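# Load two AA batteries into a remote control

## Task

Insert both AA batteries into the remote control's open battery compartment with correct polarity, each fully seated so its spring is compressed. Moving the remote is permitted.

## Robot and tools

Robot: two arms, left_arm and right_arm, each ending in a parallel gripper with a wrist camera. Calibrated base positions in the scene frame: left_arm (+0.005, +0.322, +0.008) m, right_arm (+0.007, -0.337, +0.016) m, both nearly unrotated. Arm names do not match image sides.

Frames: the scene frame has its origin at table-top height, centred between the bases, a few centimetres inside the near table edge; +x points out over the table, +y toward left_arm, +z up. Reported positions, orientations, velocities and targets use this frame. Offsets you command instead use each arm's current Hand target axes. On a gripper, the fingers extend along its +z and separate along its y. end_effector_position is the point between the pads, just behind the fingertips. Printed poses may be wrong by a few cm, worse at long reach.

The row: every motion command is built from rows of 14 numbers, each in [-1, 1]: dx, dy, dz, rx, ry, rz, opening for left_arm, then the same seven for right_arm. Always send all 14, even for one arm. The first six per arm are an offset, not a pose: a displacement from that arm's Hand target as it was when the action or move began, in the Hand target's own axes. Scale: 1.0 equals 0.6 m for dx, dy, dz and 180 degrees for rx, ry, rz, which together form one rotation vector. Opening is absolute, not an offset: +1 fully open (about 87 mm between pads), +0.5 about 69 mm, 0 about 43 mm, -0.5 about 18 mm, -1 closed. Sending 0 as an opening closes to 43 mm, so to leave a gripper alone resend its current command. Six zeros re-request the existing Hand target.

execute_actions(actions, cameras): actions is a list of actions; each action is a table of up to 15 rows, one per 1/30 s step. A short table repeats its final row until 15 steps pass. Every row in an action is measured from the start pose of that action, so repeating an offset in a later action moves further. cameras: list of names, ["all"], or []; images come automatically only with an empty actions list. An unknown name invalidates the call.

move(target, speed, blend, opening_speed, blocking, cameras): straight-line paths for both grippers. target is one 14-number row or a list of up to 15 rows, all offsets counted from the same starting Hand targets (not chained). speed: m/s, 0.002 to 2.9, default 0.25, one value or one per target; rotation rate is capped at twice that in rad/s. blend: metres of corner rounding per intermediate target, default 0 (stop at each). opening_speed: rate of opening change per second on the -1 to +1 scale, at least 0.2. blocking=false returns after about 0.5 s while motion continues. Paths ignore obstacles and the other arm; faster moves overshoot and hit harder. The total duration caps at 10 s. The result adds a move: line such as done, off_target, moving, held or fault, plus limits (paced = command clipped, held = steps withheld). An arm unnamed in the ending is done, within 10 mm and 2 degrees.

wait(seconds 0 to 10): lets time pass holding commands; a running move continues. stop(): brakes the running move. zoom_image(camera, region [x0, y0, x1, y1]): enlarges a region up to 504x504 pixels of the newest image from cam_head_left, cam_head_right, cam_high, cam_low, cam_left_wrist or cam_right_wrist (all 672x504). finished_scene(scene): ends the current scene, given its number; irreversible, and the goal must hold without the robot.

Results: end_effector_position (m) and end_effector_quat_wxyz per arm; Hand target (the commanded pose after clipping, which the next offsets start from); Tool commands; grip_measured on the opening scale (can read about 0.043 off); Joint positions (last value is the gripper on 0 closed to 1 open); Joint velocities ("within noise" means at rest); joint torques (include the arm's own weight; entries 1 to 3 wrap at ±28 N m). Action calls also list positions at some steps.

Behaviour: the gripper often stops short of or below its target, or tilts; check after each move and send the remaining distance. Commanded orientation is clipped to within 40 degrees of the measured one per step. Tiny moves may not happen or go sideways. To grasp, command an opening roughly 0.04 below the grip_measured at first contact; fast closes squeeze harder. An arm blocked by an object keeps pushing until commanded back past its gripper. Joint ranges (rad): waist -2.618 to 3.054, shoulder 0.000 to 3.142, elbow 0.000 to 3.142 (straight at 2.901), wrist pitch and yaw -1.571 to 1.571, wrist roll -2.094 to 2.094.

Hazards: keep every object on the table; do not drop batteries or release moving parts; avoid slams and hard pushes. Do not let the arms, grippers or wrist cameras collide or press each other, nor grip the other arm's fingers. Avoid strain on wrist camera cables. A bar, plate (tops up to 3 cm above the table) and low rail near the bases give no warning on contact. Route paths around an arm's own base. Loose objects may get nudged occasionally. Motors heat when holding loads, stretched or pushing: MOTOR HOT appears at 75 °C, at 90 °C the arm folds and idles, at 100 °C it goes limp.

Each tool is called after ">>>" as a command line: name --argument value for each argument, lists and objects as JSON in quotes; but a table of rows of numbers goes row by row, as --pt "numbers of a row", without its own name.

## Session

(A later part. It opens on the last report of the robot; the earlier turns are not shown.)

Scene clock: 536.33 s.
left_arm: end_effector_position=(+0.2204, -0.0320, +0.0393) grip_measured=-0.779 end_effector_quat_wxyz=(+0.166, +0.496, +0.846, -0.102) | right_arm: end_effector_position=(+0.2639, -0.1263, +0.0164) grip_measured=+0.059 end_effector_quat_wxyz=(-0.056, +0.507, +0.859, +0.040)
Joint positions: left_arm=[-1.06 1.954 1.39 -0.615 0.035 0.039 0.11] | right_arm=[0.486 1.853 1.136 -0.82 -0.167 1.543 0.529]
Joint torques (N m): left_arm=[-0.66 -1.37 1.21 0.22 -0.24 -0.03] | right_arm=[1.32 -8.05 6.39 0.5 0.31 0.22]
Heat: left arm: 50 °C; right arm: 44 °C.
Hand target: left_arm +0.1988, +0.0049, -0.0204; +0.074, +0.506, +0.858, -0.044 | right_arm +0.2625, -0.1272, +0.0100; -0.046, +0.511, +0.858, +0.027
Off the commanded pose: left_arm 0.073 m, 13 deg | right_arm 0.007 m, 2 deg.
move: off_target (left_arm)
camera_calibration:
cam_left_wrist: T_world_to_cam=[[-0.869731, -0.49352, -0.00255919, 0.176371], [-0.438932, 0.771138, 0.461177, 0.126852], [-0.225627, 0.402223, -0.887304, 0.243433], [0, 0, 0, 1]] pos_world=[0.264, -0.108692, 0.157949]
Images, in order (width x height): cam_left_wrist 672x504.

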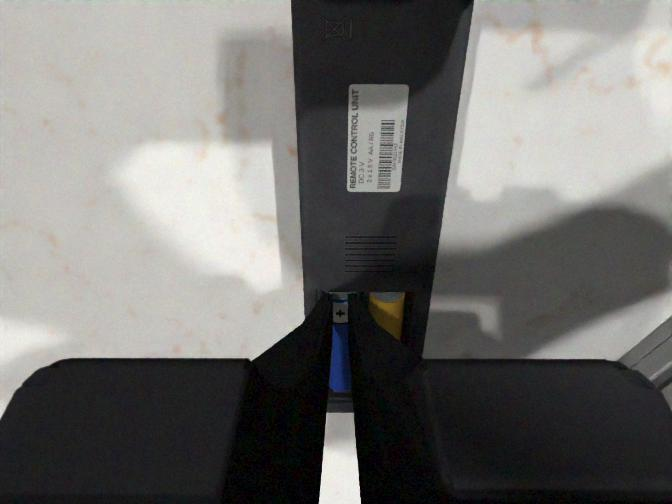

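>>> move --pt "-0.0908 0.0017 -0.0948 0 -0.0778 0 -0.78 0 0 0 0 0 0 0.02" --pt "-0.1043 0.0018 -0.1938 0 -0.1667 0 -0.78 0 0 0 0 0 0 0.02" --speed 0.1 --blend '[0.01, 0]' --cameras '["cam_left_wrist"]'

>>> zoom_image --camera "cam_left_wrist" --region '[290, 260, 430, 400]'

Scene clock: 541.97 s.
left_arm: end_effector_position=(+0.2188, -0.0303, +0.0933) grip_measured=-0.780 end_effector_quat_wxyz=(+0.277, +0.481, +0.816, -0.161) | right_arm: end_effector_position=(+0.2639, -0.1263, +0.0164) grip_measured=+0.059 end_effector_quat_wxyz=(-0.056, +0.507, +0.859, +0.040)
Joint positions: left_arm=[-1.06 1.687 1.179 -0.411 0.035 0.039 0.11] | right_arm=[0.486 1.853 1.136 -0.82 -0.167 1.543 0.529]
Joint torques (N m): left_arm=[0.53 -11.06 4.77 1.58 0.03 -0.09] | right_arm=[1.33 -8.05 6.38 0.5 0.31 0.22]
Heat: left arm: 51 °C; right arm: 44 °C.
Hand target: left_arm +0.2200, -0.0310, +0.1048; +0.293, +0.477, +0.810, -0.173 | right_arm +0.2625, -0.1272, +0.0100; -0.046, +0.511, +0.858, +0.027
Off the commanded pose: left_arm 0.012 m, 2 deg | right_arm 0.007 m, 2 deg.
move: off_target (left_arm)
camera_calibration:
cam_left_wrist: T_world_to_cam=[[-0.869649, -0.493481, -0.0136833, 0.177006], [-0.484361, 0.847563, 0.216867, 0.134988], [-0.0954223, 0.195226, -0.976105, 0.263912], [0, 0, 0, 1]] pos_world=[0.244499, -0.0785839, 0.230753]
Images, in order (width x height): cam_left_wrist 672x504.

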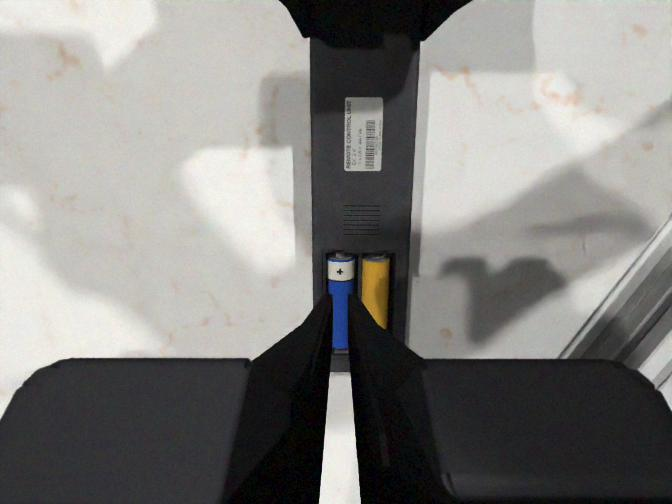

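Scaled by 3.600 from the camera's 672x504 image, which has a finer 960x720 frame.

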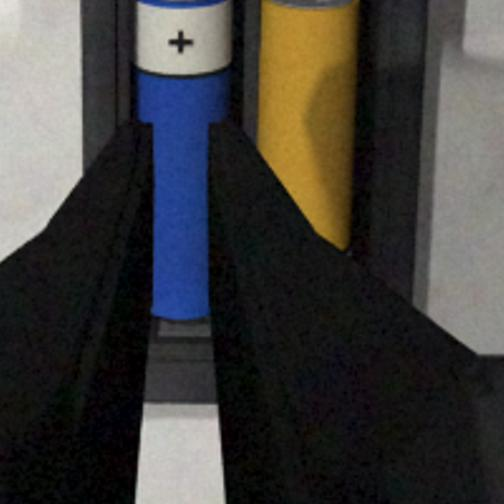

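>>> zoom_image --camera "cam_left_wrist" --region '[315, 240, 405, 330]'

Scaled by 5.600 from the camera's 672x504 image, which has a finer 960x720 frame.

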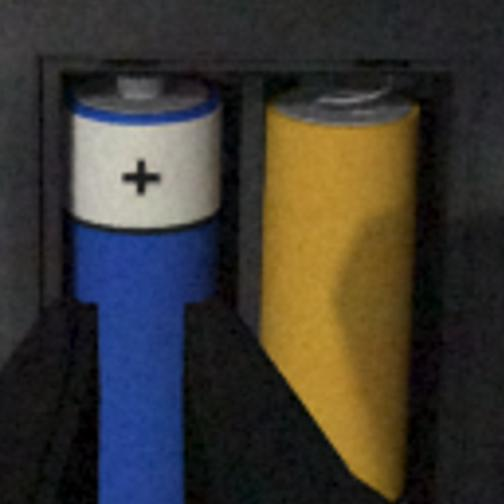

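>>> wait --seconds 0.1 --cameras '["cam_low"]'

>>> zoom_image --camera "cam_low" --region '[360, 270, 430, 310]'

Scene clock: 543.17 s.
left_arm: end_effector_position=(+0.2189, -0.0304, +0.0934) grip_measured=-0.780 end_effector_quat_wxyz=(+0.277, +0.481, +0.816, -0.161) | right_arm: end_effector_position=(+0.2639, -0.1263, +0.0164) grip_measured=+0.059 end_effector_quat_wxyz=(-0.056, +0.507, +0.859, +0.040)
Joint positions: left_arm=[-1.06 1.687 1.179 -0.41 0.035 0.039 0.11] | right_arm=[0.486 1.853 1.136 -0.82 -0.167 1.543 0.529]
Joint torques (N m): left_arm=[0.35 -10.96 4.7 1.59 0.06 -0.07] | right_arm=[1.31 -8.05 6.38 0.5 0.32 0.21]
Heat: left arm: 51 °C; right arm: 44 °C.
Hand target: left_arm +0.2200, -0.0310, +0.1048; +0.293, +0.477, +0.810, -0.173 | right_arm +0.2625, -0.1272, +0.0100; -0.046, +0.511, +0.858, +0.027
Tool commands: left_gripper/opening=-0.78 right_gripper/opening=+0.02
Off the commanded pose: left_arm 0.012 m, 2 deg | right_arm 0.007 m, 2 deg.
wait: 0.10 s; at rest from the start
Images, in order (width x height): cam_low 672x504.

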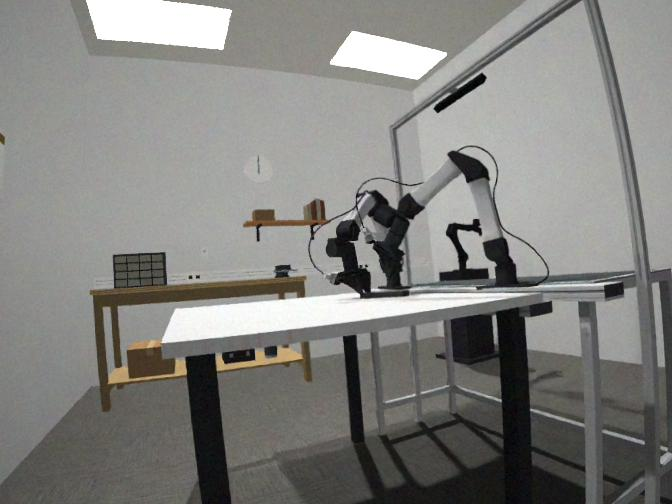

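Scaled by 7.200 from the camera's 672x504 image, which has a finer 960x720 frame.

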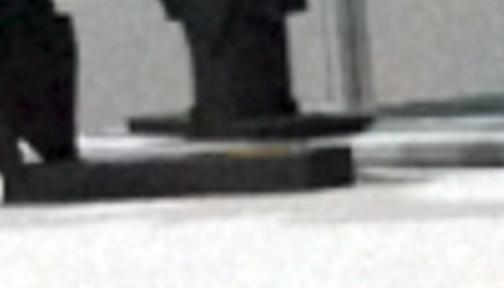

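>>> zoom_image --camera "cam_low" --region '[384, 282, 412, 298]'

Scaled by 18.000 from the camera's 672x504 image, which has a finer 960x720 frame.

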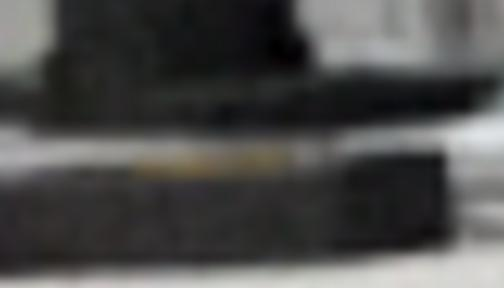

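>>> move --target '[0.0694, 0, -0.0470, 0, 0, 0, -0.78, 0, 0, 0, 0, 0, 0, 0.02]' --speed 0.15 --cameras '["cam_left_wrist"]'

>>> zoom_image --camera "cam_left_wrist" --region '[300, 130, 410, 290]'

Scene clock: 547.13 s.
left_arm: end_effector_position=(+0.1950, +0.0134, +0.0926) grip_measured=-0.780 end_effector_quat_wxyz=(+0.281, +0.477, +0.817, -0.162) | right_arm: end_effector_position=(+0.2639, -0.1263, +0.0164) grip_measured=+0.059 end_effector_quat_wxyz=(-0.056, +0.507, +0.859, +0.040)
Joint positions: left_arm=[-1.051 1.495 0.976 -0.392 0.035 0.039 0.11] | right_arm=[0.486 1.853 1.136 -0.82 -0.167 1.543 0.529]
Joint torques (N m): left_arm=[0.53 -8.72 4.77 1.64 0.06 0.06] | right_arm=[1.33 -8.06 6.37 0.49 0.31 0.21]
Heat: left arm: 53 °C; right arm: 44 °C.
Hand target: left_arm +0.1959, +0.0127, +0.0999; +0.293, +0.477, +0.810, -0.173 | right_arm +0.2625, -0.1272, +0.0100; -0.046, +0.511, +0.858, +0.027
Off the commanded pose: left_arm 0.007 m, 2 deg | right_arm 0.007 m, 2 deg.
move: done
camera_calibration:
cam_left_wrist: T_world_to_cam=[[-0.86557, -0.5006, -0.0136897, 0.177213], [-0.49203, 0.845027, 0.20937, 0.0888195], [-0.0932427, 0.187961, -0.977741, 0.252264], [0, 0, 0, 1]] pos_world=[0.220614, -0.0337576, 0.230478]
Images, in order (width x height): cam_left_wrist 672x504.

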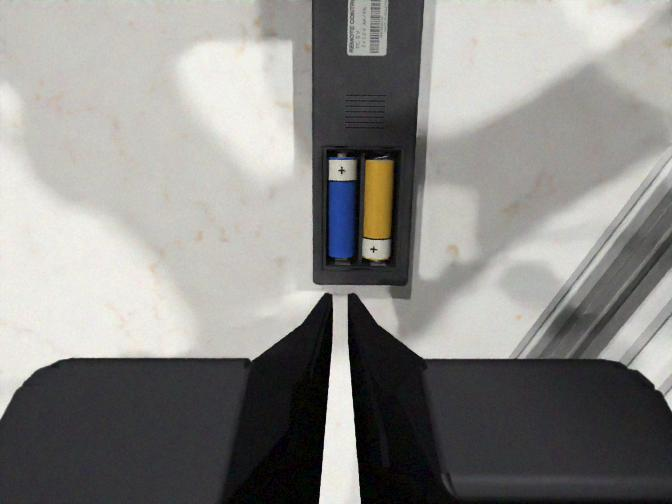

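Scaled by 3.150 from the camera's 672x504 image, which has a finer 960x720 frame.

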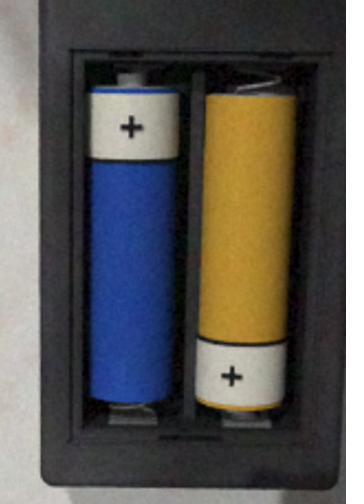

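>>> zoom_image --camera "cam_left_wrist" --region '[320, 142, 400, 182]'

>>> zoom_image --camera "cam_left_wrist" --region '[320, 236, 400, 276]'

Scaled by 6.300 from the camera's 672x504 image, which has a finer 960x720 frame.

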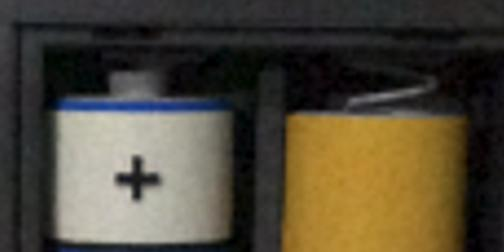

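Scaled by 6.300 from the camera's 672x504 image, which has a finer 960x720 frame.

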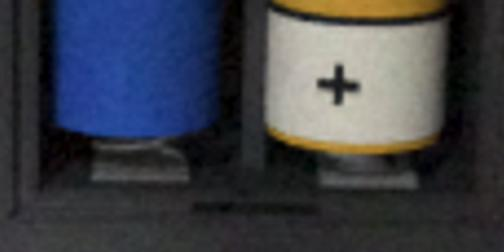

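>>> move --pt "-0.0038 -0.0005 0.0463 0 0.0889 0 -0.78 0 0 0 0 0 0 0.02" --pt "0.0314 -0.0005 0.0885 0 0.0889 0 -0.78 0 0 0 0 0 0 0.02" --speed 0.12 --cameras '["cam_left_wrist"]'

>>> zoom_image --camera "cam_left_wrist" --region '[290, 200, 410, 320]'

Scene clock: 553.40 s.
left_arm: end_effector_position=(+0.2057, -0.0029, +0.0523) grip_measured=-0.780 end_effector_quat_wxyz=(+0.177, +0.491, +0.846, -0.108) | right_arm: end_effector_position=(+0.2639, -0.1263, +0.0164) grip_measured=+0.059 end_effector_quat_wxyz=(-0.056, +0.507, +0.859, +0.040)
Joint positions: left_arm=[-1.051 1.802 1.234 -0.587 0.035 0.039 0.11] | right_arm=[0.486 1.853 1.136 -0.82 -0.167 1.543 0.529]
Joint torques (N m): left_arm=[-0.47 -7.75 4.9 1.31 -0.09 0] | right_arm=[1.33 -8.03 6.35 0.5 0.32 0.21]
Heat: left arm: 53 °C; right arm: 44 °C.
Hand target: left_arm +0.2051, -0.0046, +0.0470; +0.178, +0.496, +0.843, -0.105 | right_arm +0.2625, -0.1272, +0.0100; -0.046, +0.511, +0.858, +0.027
Off the commanded pose: left_arm 0.006 m, 1 deg | right_arm 0.007 m, 2 deg.
move: done
camera_calibration:
cam_left_wrist: T_world_to_cam=[[-0.865761, -0.500449, -0.00293256, 0.177211], [-0.450776, 0.777257, 0.438945, 0.0955165], [-0.21739, 0.381343, -0.898509, 0.238891], [0, 0, 0, 1]] pos_world=[0.248411, -0.0766555, 0.173239]
Images, in order (width x height): cam_left_wrist 672x504.

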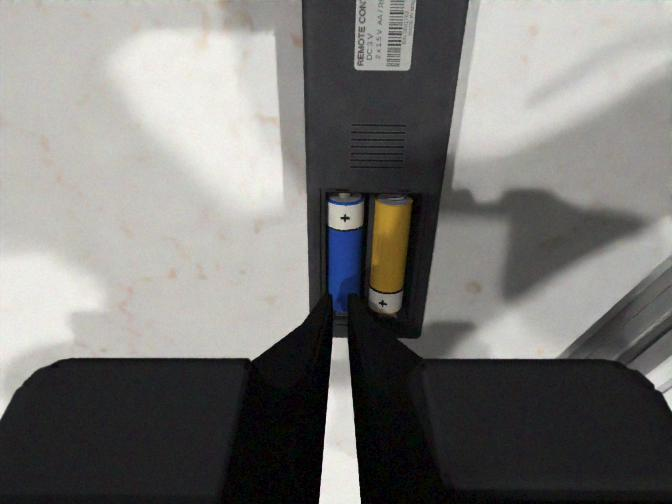

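Scaled by 4.200 from the camera's 672x504 image, which has a finer 960x720 frame.

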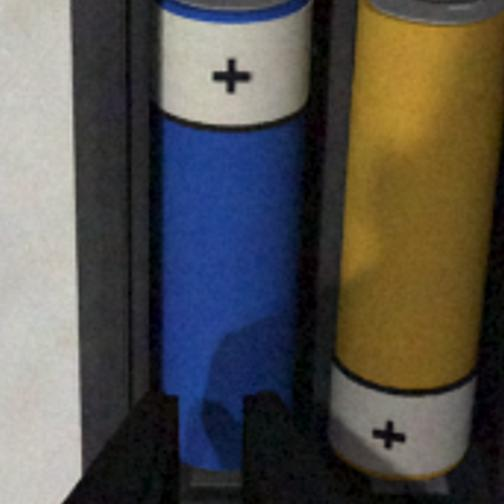

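>>> move --target '[0.0065, 0, 0.0141, 0, 0, 0, -0.78, 0, 0, 0, 0, 0, 0, 0.02]' --speed 0.05

Scene clock: 555.27 s.
left_arm: end_effector_position=(+0.2065, -0.0039, +0.0458) grip_measured=-0.780 end_effector_quat_wxyz=(+0.180, +0.491, +0.845, -0.110) | right_arm: end_effector_position=(+0.2639, -0.1263, +0.0164) grip_measured=+0.059 end_effector_quat_wxyz=(-0.056, +0.507, +0.859, +0.040)
Joint positions: left_arm=[-1.051 1.808 1.213 -0.551 0.035 0.039 0.11] | right_arm=[0.486 1.853 1.136 -0.82 -0.167 1.543 0.529]
Joint torques (N m): left_arm=[-0.77 -7.43 4.53 1.28 -0.07 0.03] | right_arm=[1.33 -8.03 6.38 0.5 0.31 0.22]
Heat: left arm: 53 °C; right arm: 44 °C.
Hand target: left_arm +0.2050, -0.0045, +0.0377; +0.178, +0.496, +0.843, -0.105 | right_arm +0.2625, -0.1272, +0.0100; -0.046, +0.511, +0.858, +0.027
Off the commanded pose: left_arm 0.008 m, 1 deg | right_arm 0.007 m, 2 deg.
move: done

>>> move --target '[0.0376, 0, 0.0208, 0, 0.0267, 0, -0.78, 0, 0, 0, 0, 0, 0, 0.02]' --speed 0.05

Scene clock: 556.60 s.
left_arm: end_effector_position=(+0.2049, -0.0035, +0.0408) grip_measured=-0.780 end_effector_quat_wxyz=(+0.174, +0.493, +0.846, -0.107) | right_arm: end_effector_position=(+0.2640, -0.1262, +0.0164) grip_measured=+0.059 end_effector_quat_wxyz=(-0.056, +0.508, +0.859, +0.040)
Joint positions: left_arm=[-1.054 1.822 1.213 -0.552 0.035 0.039 0.11] | right_arm=[0.486 1.853 1.136 -0.82 -0.167 1.544 0.529]
Joint torques (N m): left_arm=[-0.21 -5.29 3.15 0.87 -0.11 0.03] | right_arm=[1.33 -8.05 6.39 0.5 0.31 0.2]
Heat: left arm: 52 °C; right arm: 44 °C.
Hand target: left_arm +0.1973, +0.0092, +0.0172; +0.142, +0.501, +0.850, -0.084 | right_arm +0.2625, -0.1272, +0.0100; -0.046, +0.511, +0.858, +0.027
Off the commanded pose: left_arm 0.028 m, 5 deg | right_arm 0.007 m, 2 deg.
move: off_target (left_arm)

>>> move --target '[0.0358, 0, 0.0239, 0, 0.0267, 0, -0.78, 0, 0, 0, 0, 0, 0, 0.02]' --speed 0.05

Scene clock: 557.90 s.
left_arm: end_effector_position=(+0.2043, -0.0026, +0.0392) grip_measured=-0.779 end_effector_quat_wxyz=(+0.171, +0.493, +0.846, -0.105) | right_arm: end_effector_position=(+0.2640, -0.1262, +0.0164) grip_measured=+0.059 end_effector_quat_wxyz=(-0.056, +0.508, +0.859, +0.040)
Joint positions: left_arm=[-1.054 1.826 1.213 -0.555 0.035 0.04 0.11] | right_arm=[0.486 1.853 1.136 -0.82 -0.167 1.544 0.529]
Joint torques (N m): left_arm=[-0.38 -2.19 2.1 0.6 -0.23 0.06] | right_arm=[1.35 -8.03 6.41 0.5 0.31 0.21]
Heat: left arm: 52 °C; right arm: 44 °C.
Hand target: left_arm +0.1897, +0.0228, -0.0033; +0.106, +0.504, +0.855, -0.063 | right_arm +0.2625, -0.1272, +0.0100; -0.046, +0.511, +0.858, +0.027
Off the commanded pose: left_arm 0.052 m, 9 deg | right_arm 0.007 m, 2 deg.
move: off_target (left_arm)

>>> move --pt "-0.0685 0.0007 -0.0649 0 -0.0528 0 -0.78 0 0 0 0 0 0 0.02" --pt "-0.0909 0.0008 -0.1805 0 -0.1167 0 -0.78 0 0 0 0 0 0 0.02" --speed 0.12 --blend '[0.01, 0]'

Scene clock: 561.13 s.
left_arm: end_effector_position=(+0.2033, -0.0019, +0.1082) grip_measured=-0.780 end_effector_quat_wxyz=(+0.252, +0.484, +0.825, -0.147) | right_arm: end_effector_position=(+0.2640, -0.1262, +0.0164) grip_measured=+0.059 end_effector_quat_wxyz=(-0.056, +0.508, +0.859, +0.040)
Joint positions: left_arm=[-1.054 1.599 1.173 -0.553 0.035 0.04 0.11] | right_arm=[0.486 1.853 1.136 -0.82 -0.167 1.544 0.529]
Joint torques (N m): left_arm=[0.21 -9.78 4.94 1.36 0.02 -0.04] | right_arm=[1.33 -8.03 6.39 0.5 0.31 0.21]
Heat: left arm: 52 °C; right arm: 44 °C.
Hand target: left_arm +0.2030, +0.0001, +0.1151; +0.260, +0.484, +0.821, -0.154 | right_arm +0.2625, -0.1272, +0.0100; -0.046, +0.511, +0.858, +0.027
Off the commanded pose: left_arm 0.007 m, 1 deg | right_arm 0.007 m, 2 deg.
move: done

>>> move --target '[0.0613, 0, -0.0432, 0, 0, 0, -0.78, 0, 0, 0, 0, 0, 0, 0.6]' --speed 0.15 --opening_speed 0.5 --cameras '["cam_left_wrist"]'

>>> zoom_image --camera "cam_left_wrist" --region '[300, 130, 420, 270]'

Scene clock: 563.20 s.
left_arm: end_effector_position=(+0.1833, +0.0358, +0.1121) grip_measured=-0.780 end_effector_quat_wxyz=(+0.259, +0.482, +0.824, -0.148) | right_arm: end_effector_position=(+0.2624, -0.1233, +0.0152) grip_measured=+0.600 end_effector_quat_wxyz=(-0.051, +0.504, +0.861, +0.037)
Joint positions: left_arm=[-1.045 1.422 1.016 -0.56 0.035 0.047 0.11] | right_arm=[0.502 1.853 1.136 -0.817 -0.154 1.552 0.8]
Joint torques (N m): left_arm=[0.44 -7.84 4.71 1.34 0.12 0] | right_arm=[-0.24 -8.12 6.38 0.46 0.18 0.14]
Heat: left arm: 52 °C; right arm: 43 °C.
Hand target: left_arm +0.1812, +0.0395, +0.1150; +0.260, +0.484, +0.821, -0.154 | right_arm +0.2625, -0.1272, +0.0100; -0.045, +0.511, +0.858, +0.027
Off the commanded pose: left_arm 0.005 m, 1 deg | right_arm 0.006 m, 2 deg.
move: done
camera_calibration:
cam_left_wrist: T_world_to_cam=[[-0.866343, -0.499198, -0.0158437, 0.178754], [-0.485382, 0.834043, 0.262253, 0.0531944], [-0.117702, 0.234891, -0.964869, 0.267412], [0, 0, 0, 1]] pos_world=[0.212157, -0.0179453, 0.246899]
Images, in order (width x height): cam_left_wrist 672x504.

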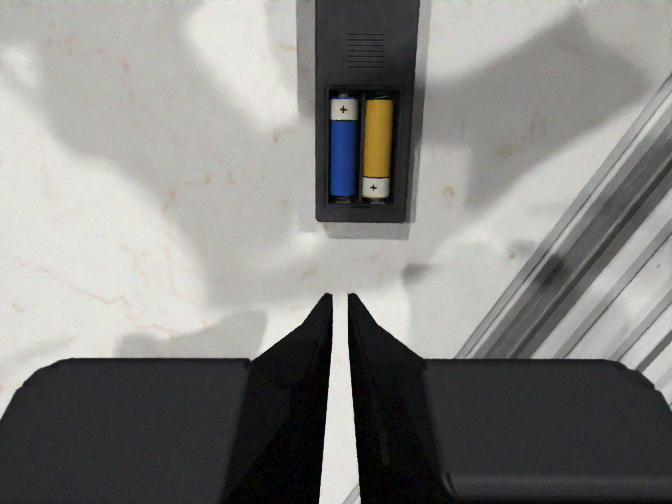

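Scaled by 3.600 from the camera's 672x504 image, which has a finer 960x720 frame.

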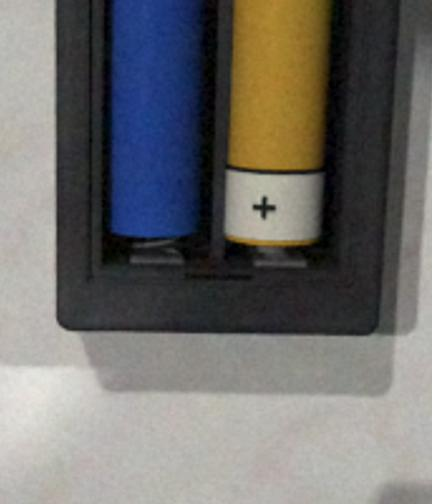

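>>> zoom_image --camera "cam_left_wrist" --region '[318, 166, 408, 226]'

>>> zoom_image --camera "cam_left_wrist" --region '[318, 82, 408, 142]'

Scaled by 5.600 from the camera's 672x504 image, which has a finer 960x720 frame.

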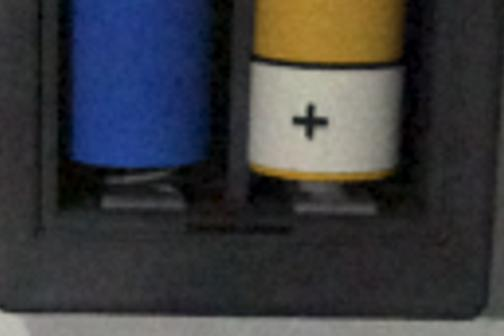

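Scaled by 5.600 from the camera's 672x504 image, which has a finer 960x720 frame.

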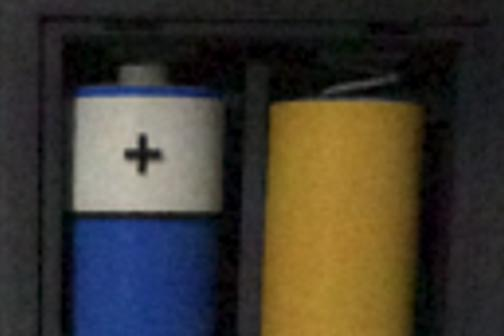

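>>> move --pt "0 0 0 0 0 0 -0.78 0 0 0 0 0 0 0.9" --pt "0 0 0 0 0 0 -0.78 0.0177 0.0080 -0.1490 0 0 0 0.9" --speed 0.08 --cameras '["cam_left_wrist", "cam_low"]'

>>> zoom_image --camera "cam_low" --region '[366, 278, 416, 303]'

Scene clock: 568.10 s.
left_arm: end_effector_position=(+0.1833, +0.0358, +0.1121) grip_measured=-0.780 end_effector_quat_wxyz=(+0.259, +0.482, +0.824, -0.148) | right_arm: end_effector_position=(+0.2621, -0.1214, +0.0862) grip_measured=+0.899 end_effector_quat_wxyz=(-0.061, +0.506, +0.860, +0.019)
Joint positions: left_arm=[-1.045 1.422 1.016 -0.56 0.035 0.047 0.11] | right_arm=[0.502 1.795 1.362 -1.142 -0.153 1.552 0.95]
Joint torques (N m): left_arm=[0.51 -7.95 4.86 1.33 0.12 -0.02] | right_arm=[-0.66 -11.54 9.48 0.16 0.16 0.1]
Heat: left arm: 52 °C; right arm: 44 °C.
Hand target: left_arm +0.1812, +0.0395, +0.1150; +0.260, +0.484, +0.821, -0.154 | right_arm +0.2662, -0.1239, +0.1001; -0.046, +0.511, +0.858, +0.027
Off the commanded pose: left_arm 0.005 m, 1 deg | right_arm 0.015 m, 2 deg.
move: off_target (right_arm)
camera_calibration:
cam_left_wrist: T_world_to_cam=[[-0.866343, -0.499198, -0.0158437, 0.178754], [-0.485382, 0.834043, 0.262253, 0.0531944], [-0.117702, 0.234891, -0.964869, 0.267412], [0, 0, 0, 1]] pos_world=[0.212157, -0.0179453, 0.246899]
Images, in order (width x height): cam_low 672x504, cam_left_wrist 672x504.

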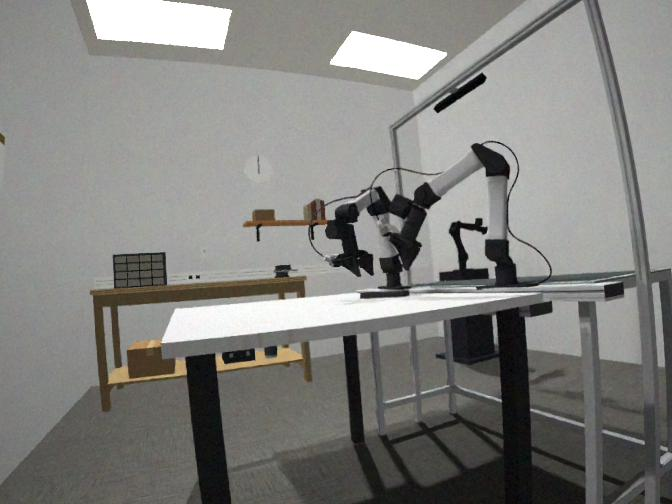

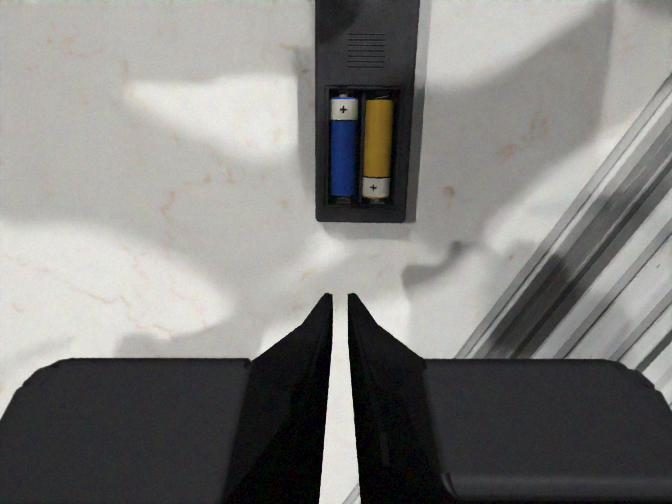

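Scaled by 10.080 from the camera's 672x504 image, which has a finer 960x720 frame.

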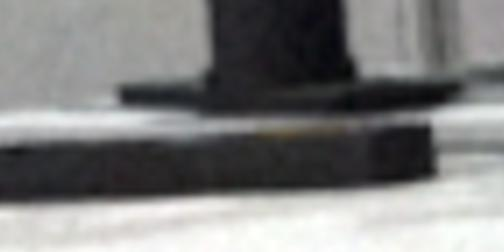

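>>> zoom_image --camera "cam_low" --region '[386, 285, 410, 297]'

Scaled by 21.000 from the camera's 672x504 image, which has a finer 960x720 frame.

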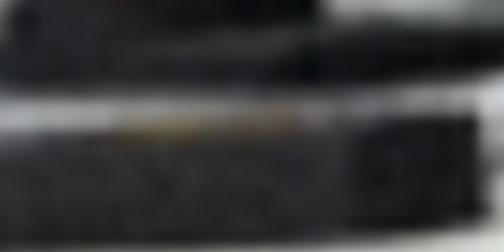

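>>> move --target '[0, 0, 0, 0, 0, 0, -0.78, -0.2385, -0.1637, -0.0758, -0.0207, 0.0001, 0.1934, 0.5]' --speed 0.25 --cameras '["cam_head_left"]'

>>> zoom_image --camera "cam_head_left" --region '[230, 280, 350, 370]'

Scene clock: 574.50 s.
left_arm: end_effector_position=(+0.1833, +0.0358, +0.1121) grip_measured=-0.780 end_effector_quat_wxyz=(+0.259, +0.482, +0.824, -0.148) | right_arm: end_effector_position=(+0.2569, -0.2985, +0.1273) grip_measured=+0.500 end_effector_quat_wxyz=(-0.037, +0.746, +0.664, +0.043)
Joint positions: left_arm=[-1.045 1.422 1.016 -0.56 0.035 0.047 0.11] | right_arm=[-0.125 1.455 1.14 -1.251 -0.153 1.551 0.75]
Joint torques (N m): left_arm=[0.21 -7.54 4.77 1.36 0.09 0.03] | right_arm=[-0.77 -7.45 6.76 0.21 0.03 -0.04]
Heat: left arm: 53 °C; right arm: 45 °C.
Hand target: left_arm +0.1812, +0.0395, +0.1150; +0.260, +0.484, +0.821, -0.154 | right_arm +0.2501, -0.3001, +0.1301; -0.035, +0.745, +0.665, +0.040
Off the commanded pose: left_arm 0.005 m, 1 deg | right_arm 0.008 m, 0 deg.
move: done
Images, in order (width x height): cam_head_left 672x504.

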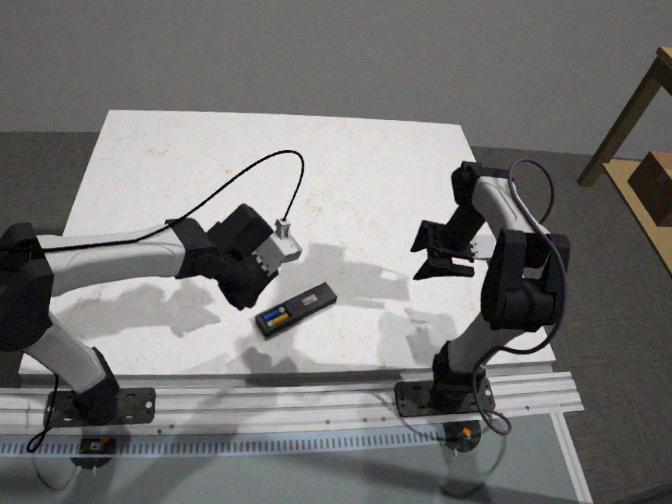

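Scaled by 4.200 from the camera's 672x504 image, which has a finer 960x720 frame.

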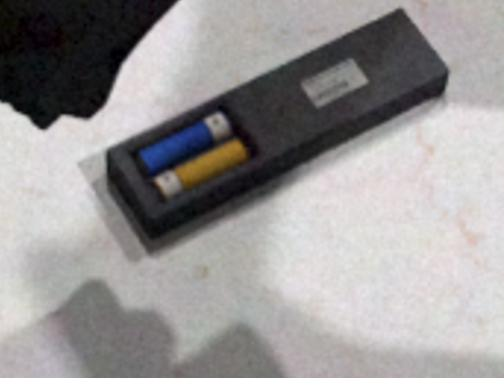

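>>> move --pt "-0.0848 -0.0347 0.1210 0 0.0628 0 -0.78 0 0 0 0 0 0 0.5" --pt "-0.0512 -0.0347 0.1686 0 0.0628 0 -0.78 0 0 0 0 0 0 0.5" --speed 0.15 --cameras '["cam_left_wrist"]'

>>> zoom_image --camera "cam_left_wrist" --region '[280, 230, 400, 350]'

Scene clock: 577.77 s.
left_arm: end_effector_position=(+0.2022, -0.0425, +0.0554) grip_measured=-0.780 end_effector_quat_wxyz=(+0.175, +0.499, +0.842, -0.111) | right_arm: end_effector_position=(+0.2567, -0.2985, +0.1273) grip_measured=+0.500 end_effector_quat_wxyz=(-0.037, +0.745, +0.664, +0.043)
Joint positions: left_arm=[-1.111 1.914 1.396 -0.634 0.022 0 0.11] | right_arm=[-0.125 1.455 1.14 -1.251 -0.153 1.551 0.75]
Joint torques (N m): left_arm=[-0.23 -8.64 5.22 1.2 -0.18 -0.11] | right_arm=[-0.76 -7.46 6.75 0.21 0.04 -0.05]
Heat: left arm: 52 °C; right arm: 45 °C.
Hand target: left_arm +0.2034, -0.0436, +0.0501; +0.178, +0.496, +0.843, -0.105 | right_arm +0.2501, -0.3001, +0.1301; -0.035, +0.745, +0.665, +0.040
Off the commanded pose: left_arm 0.006 m, 1 deg | right_arm 0.007 m, 0 deg.
move: done
camera_calibration:
cam_left_wrist: T_world_to_cam=[[-0.875052, -0.484028, 0.000394731, 0.15674], [-0.434819, 0.786447, 0.438673, 0.120605], [-0.212641, 0.38369, -0.898647, 0.25517], [0, 0, 0, 1]] pos_world=[0.243856, -0.116889, 0.17634]
Images, in order (width x height): cam_left_wrist 672x504.

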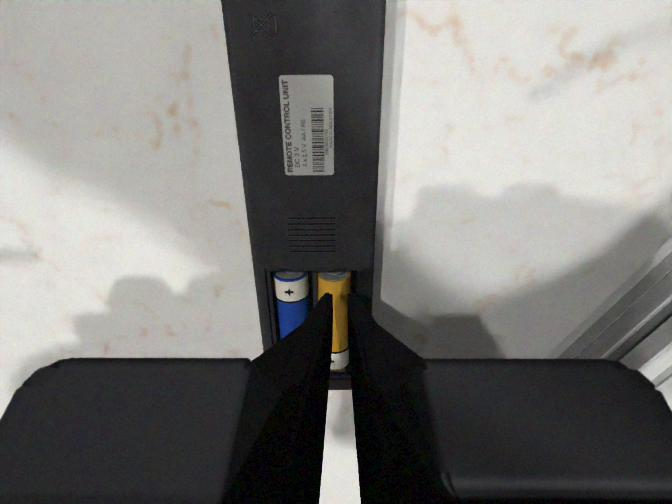

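Scaled by 4.200 from the camera's 672x504 image, which has a finer 960x720 frame.

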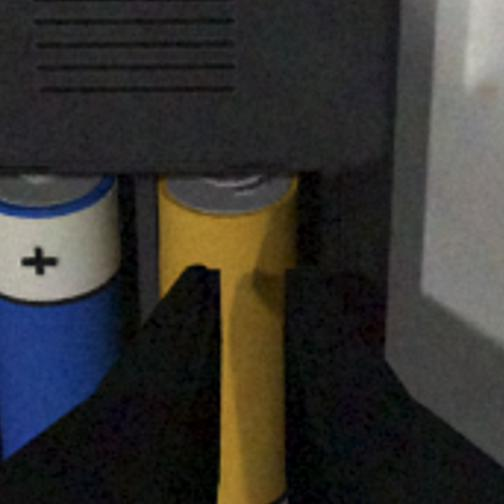

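>>> move --target '[0.0065, 0.0, 0.0141, 0, 0, 0, -0.78, 0, 0, 0, 0, 0, 0, 0.5]' --speed 0.05

>>> move --target '[0.0376, 0, 0.0208, 0, 0.0267, 0, -0.78, 0, 0, 0, 0, 0, 0, 0.5]' --speed 0.05

Scene clock: 579.37 s.
left_arm: end_effector_position=(+0.2032, -0.0442, +0.0513) grip_measured=-0.780 end_effector_quat_wxyz=(+0.181, +0.498, +0.840, -0.114) | right_arm: end_effector_position=(+0.2567, -0.2985, +0.1273) grip_measured=+0.500 end_effector_quat_wxyz=(-0.037, +0.745, +0.664, +0.043)
Joint positions: left_arm=[-1.111 1.914 1.375 -0.599 0.022 0 0.11] | right_arm=[-0.125 1.455 1.14 -1.251 -0.153 1.551 0.75]
Joint torques (N m): left_arm=[-0.54 -7.95 4.63 1.29 -0.19 -0.14] | right_arm=[-0.77 -7.43 6.76 0.21 0.04 -0.05]
Heat: left arm: 53 °C; right arm: 45 °C.
Hand target: left_arm +0.2034, -0.0435, +0.0409; +0.178, +0.496, +0.843, -0.106 | right_arm +0.2501, -0.3001, +0.1301; -0.035, +0.745, +0.665, +0.040
Off the commanded pose: left_arm 0.011 m, 1 deg | right_arm 0.007 m, 0 deg.
move: off_target (left_arm)

Scene clock: 580.43 s.
left_arm: end_effector_position=(+0.2027, -0.0409, +0.0414) grip_measured=-0.780 end_effector_quat_wxyz=(+0.171, +0.499, +0.843, -0.105) | right_arm: end_effector_position=(+0.2567, -0.2985, +0.1273) grip_measured=+0.500 end_effector_quat_wxyz=(-0.037, +0.745, +0.664, +0.043)
Joint positions: left_arm=[-1.111 1.936 1.37 -0.599 0.015 0 0.11] | right_arm=[-0.125 1.455 1.14 -1.251 -0.153 1.551 0.75]
Joint torques (N m): left_arm=[-0.68 -6.82 4.01 0.9 -0.11 -0.07] | right_arm=[-0.79 -7.46 6.74 0.21 0.03 -0.05]
Heat: left arm: 53 °C; right arm: 44 °C.
Hand target: left_arm +0.1958, -0.0298, +0.0202; +0.143, +0.500, +0.850, -0.084 | right_arm +0.2501, -0.3001, +0.1301; -0.035, +0.745, +0.665, +0.040
Off the commanded pose: left_arm 0.025 m, 4 deg | right_arm 0.007 m, 0 deg.
move: off_target (left_arm)

>>> move --target '[0.0358, 0, 0.0239, 0, 0.0267, 0, -0.78, 0, 0, 0, 0, 0, 0, 0.5]' --speed 0.05

Scene clock: 581.73 s.
left_arm: end_effector_position=(+0.2023, -0.0401, +0.0399) grip_measured=-0.779 end_effector_quat_wxyz=(+0.169, +0.499, +0.844, -0.104) | right_arm: end_effector_position=(+0.2567, -0.2985, +0.1273) grip_measured=+0.500 end_effector_quat_wxyz=(-0.037, +0.745, +0.664, +0.043)
Joint positions: left_arm=[-1.111 1.939 1.37 -0.602 0.015 0 0.11] | right_arm=[-0.125 1.455 1.14 -1.251 -0.153 1.551 0.75]
Joint torques (N m): left_arm=[-0.39 -3.78 2.78 0.48 -0.13 -0.12] | right_arm=[-0.79 -7.46 6.76 0.21 0.04 -0.05]
Heat: left arm: 52 °C; right arm: 44 °C.
Hand target: left_arm +0.1882, -0.0161, -0.0004; +0.107, +0.504, +0.855, -0.063 | right_arm +0.2501, -0.3001, +0.1301; -0.035, +0.745, +0.665, +0.040
Off the commanded pose: left_arm 0.049 m, 9 deg | right_arm 0.007 m, 0 deg.
move: off_target (left_arm)

>>> move --pt "-0.0646 0.0012 -0.0635 0 -0.0528 0 -0.78 0 0 0 0 0 0 0.5" --pt "-0.0215 0.0010 -0.1242 0 -0.0550 0 -0.78 0 0 0 0 0 0 0.5" --pt "-0.0078 0.0008 -0.0761 0 -0.0550 0 -0.78 0 0 0 0 0 0 0.5" --speed 0.12 --blend '[0.008, 0, 0]' --cameras '["cam_left_wrist"]'

>>> zoom_image --camera "cam_left_wrist" --region '[270, 190, 410, 330]'

Scene clock: 585.53 s.
left_arm: end_effector_position=(+0.1850, -0.0090, +0.0466) grip_measured=-0.780 end_effector_quat_wxyz=(+0.175, +0.498, +0.842, -0.107) | right_arm: end_effector_position=(+0.2567, -0.2985, +0.1273) grip_measured=+0.500 end_effector_quat_wxyz=(-0.037, +0.745, +0.664, +0.043)
Joint positions: left_arm=[-1.111 1.792 1.2 -0.565 0.015 -0.001 0.11] | right_arm=[-0.125 1.455 1.14 -1.251 -0.153 1.551 0.75]
Joint torques (N m): left_arm=[-0.47 -8.47 4.63 1.21 -0.17 -0.12] | right_arm=[-0.79 -7.45 6.76 0.21 0.04 -0.05]
Heat: left arm: 53 °C; right arm: 44 °C.
Hand target: left_arm +0.1854, -0.0100, +0.0450; +0.180, +0.496, +0.843, -0.107 | right_arm +0.2501, -0.3001, +0.1301; -0.035, +0.745, +0.665, +0.040
Off the commanded pose: left_arm 0.002 m, 1 deg | right_arm 0.007 m, 0 deg.
move: done
camera_calibration:
cam_left_wrist: T_world_to_cam=[[-0.87358, -0.486651, -0.00535318, 0.157854], [-0.438585, 0.782434, 0.442086, 0.0911107], [-0.210953, 0.388546, -0.896957, 0.230402], [0, 0, 0, 1]] pos_world=[0.226462, -0.0839898, 0.167227]
Images, in order (width x height): cam_left_wrist 672x504.

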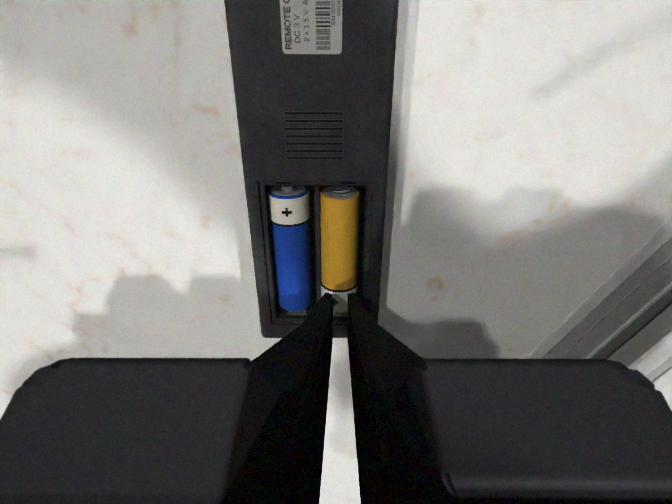

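Scaled by 3.600 from the camera's 672x504 image, which has a finer 960x720 frame.

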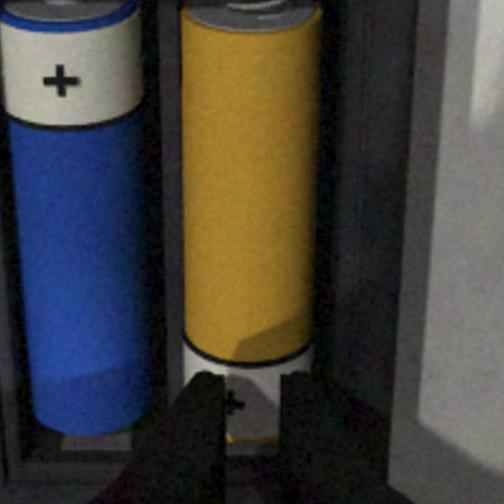

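>>> move --target '[0.0376, 0, 0.0208, 0, 0.0267, 0, -0.78, 0, 0, 0, 0, 0, 0, 0.5]' --speed 0.05

>>> move --target '[0.0358, 0, 0.0239, 0, 0.0267, 0, -0.78, 0, 0, 0, 0, 0, 0, 0.5]' --speed 0.05

Scene clock: 587.57 s.
left_arm: end_effector_position=(+0.1833, -0.0056, +0.0407) grip_measured=-0.780 end_effector_quat_wxyz=(+0.168, +0.499, +0.844, -0.102) | right_arm: end_effector_position=(+0.2567, -0.2985, +0.1273) grip_measured=+0.500 end_effector_quat_wxyz=(-0.037, +0.745, +0.664, +0.043)
Joint positions: left_arm=[-1.111 1.801 1.19 -0.564 0.014 -0.001 0.11] | right_arm=[-0.125 1.455 1.14 -1.251 -0.153 1.551 0.75]
Joint torques (N m): left_arm=[-0.32 -5.97 3.97 0.93 -0.15 -0.17] | right_arm=[-0.77 -7.46 6.75 0.21 0.04 -0.05]
Heat: left arm: 53 °C; right arm: 44 °C.
Hand target: left_arm +0.1779, +0.0035, +0.0244; +0.145, +0.500, +0.849, -0.086 | right_arm +0.2501, -0.3001, +0.1301; -0.035, +0.745, +0.665, +0.040
Off the commanded pose: left_arm 0.020 m, 3 deg | right_arm 0.007 m, 0 deg.
move: off_target (left_arm)

Scene clock: 588.63 s.
left_arm: end_effector_position=(+0.1828, -0.0046, +0.0391) grip_measured=-0.779 end_effector_quat_wxyz=(+0.165, +0.499, +0.845, -0.101) | right_arm: end_effector_position=(+0.2567, -0.2985, +0.1273) grip_measured=+0.500 end_effector_quat_wxyz=(-0.037, +0.745, +0.664, +0.043)
Joint positions: left_arm=[-1.111 1.805 1.19 -0.567 0.014 -0.001 0.11] | right_arm=[-0.125 1.455 1.14 -1.251 -0.153 1.551 0.75]
Joint torques (N m): left_arm=[-0.51 -2.82 2.69 0.54 -0.11 -0.1] | right_arm=[-0.76 -7.47 6.76 0.21 0.04 -0.05]
Heat: left arm: 53 °C; right arm: 44 °C.
Hand target: left_arm +0.1703, +0.0171, +0.0036; +0.109, +0.503, +0.855, -0.065 | right_arm +0.2501, -0.3001, +0.1301; -0.035, +0.745, +0.665, +0.040
Off the commanded pose: left_arm 0.043 m, 8 deg | right_arm 0.007 m, 0 deg.
move: off_target (left_arm)

>>> move --pt "-0.0587 0.0005 -0.0569 0 -0.05 0 -0.78 0 0 0 0 0 0 0.5" --pt "-0.0858 0.0003 -0.1610 0 -0.0833 0 -0.78 0 0 0 0 0 0 0.5" --speed 0.15 --blend '[0.008, 0]' --cameras '["cam_left_wrist"]'

>>> zoom_image --camera "cam_left_wrist" --region '[250, 170, 410, 330]'

Scene clock: 591.43 s.
left_arm: end_effector_position=(+0.1797, +0.0000, +0.0932) grip_measured=-0.780 end_effector_quat_wxyz=(+0.200, +0.495, +0.837, -0.122) | right_arm: end_effector_position=(+0.2567, -0.2985, +0.1273) grip_measured=+0.500 end_effector_quat_wxyz=(-0.037, +0.745, +0.664, +0.043)
Joint positions: left_arm=[-1.111 1.657 1.217 -0.658 0.014 -0.001 0.11] | right_arm=[-0.125 1.455 1.14 -1.251 -0.153 1.551 0.75]
Joint torques (N m): left_arm=[-0.09 -9.95 8.28 1.07 -0.19 -0.13] | right_arm=[-0.79 -7.46 6.76 0.21 0.04 -0.05]
Heat: left arm: 53 °C; right arm: 43 °C.
Hand target: left_arm +0.1830, -0.0052, +0.1103; +0.220, +0.491, +0.833, -0.130 | right_arm +0.2501, -0.3001, +0.1301; -0.035, +0.745, +0.665, +0.040
Off the commanded pose: left_arm 0.018 m, 3 deg | right_arm 0.007 m, 0 deg.
move: off_target (left_arm)
camera_calibration:
cam_left_wrist: T_world_to_cam=[[-0.873484, -0.486816, -0.00598086, 0.157992], [-0.450649, 0.80382, 0.388315, 0.0683414], [-0.18423, 0.341882, -0.921507, 0.265035], [0, 0, 0, 1]] pos_world=[0.217629, -0.0686319, 0.218638]
Images, in order (width x height): cam_left_wrist 672x504.

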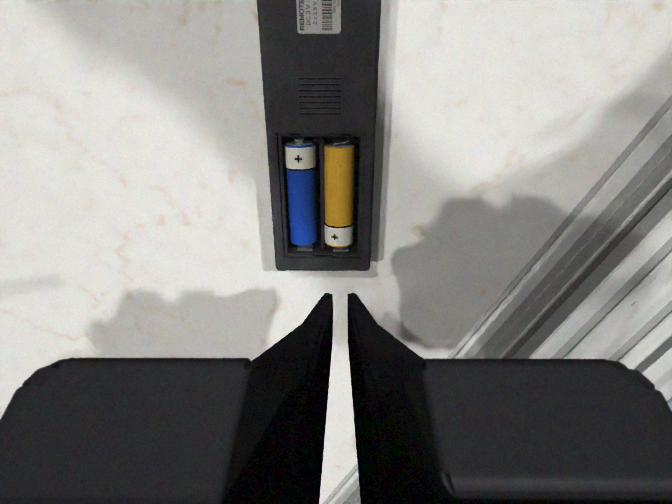

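Scaled by 3.150 from the camera's 672x504 image, which has a finer 960x720 frame.

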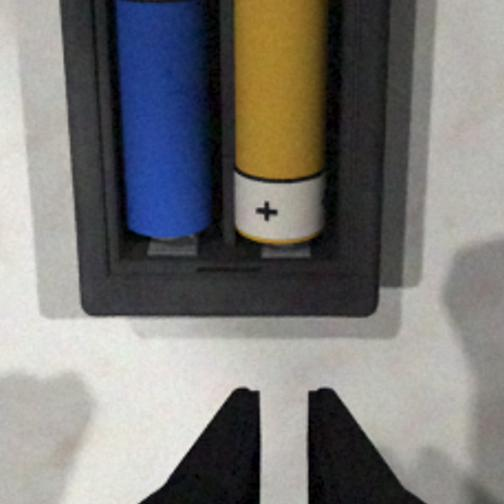

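>>> finished_scene --scene 2

The scene is finished: the task was done.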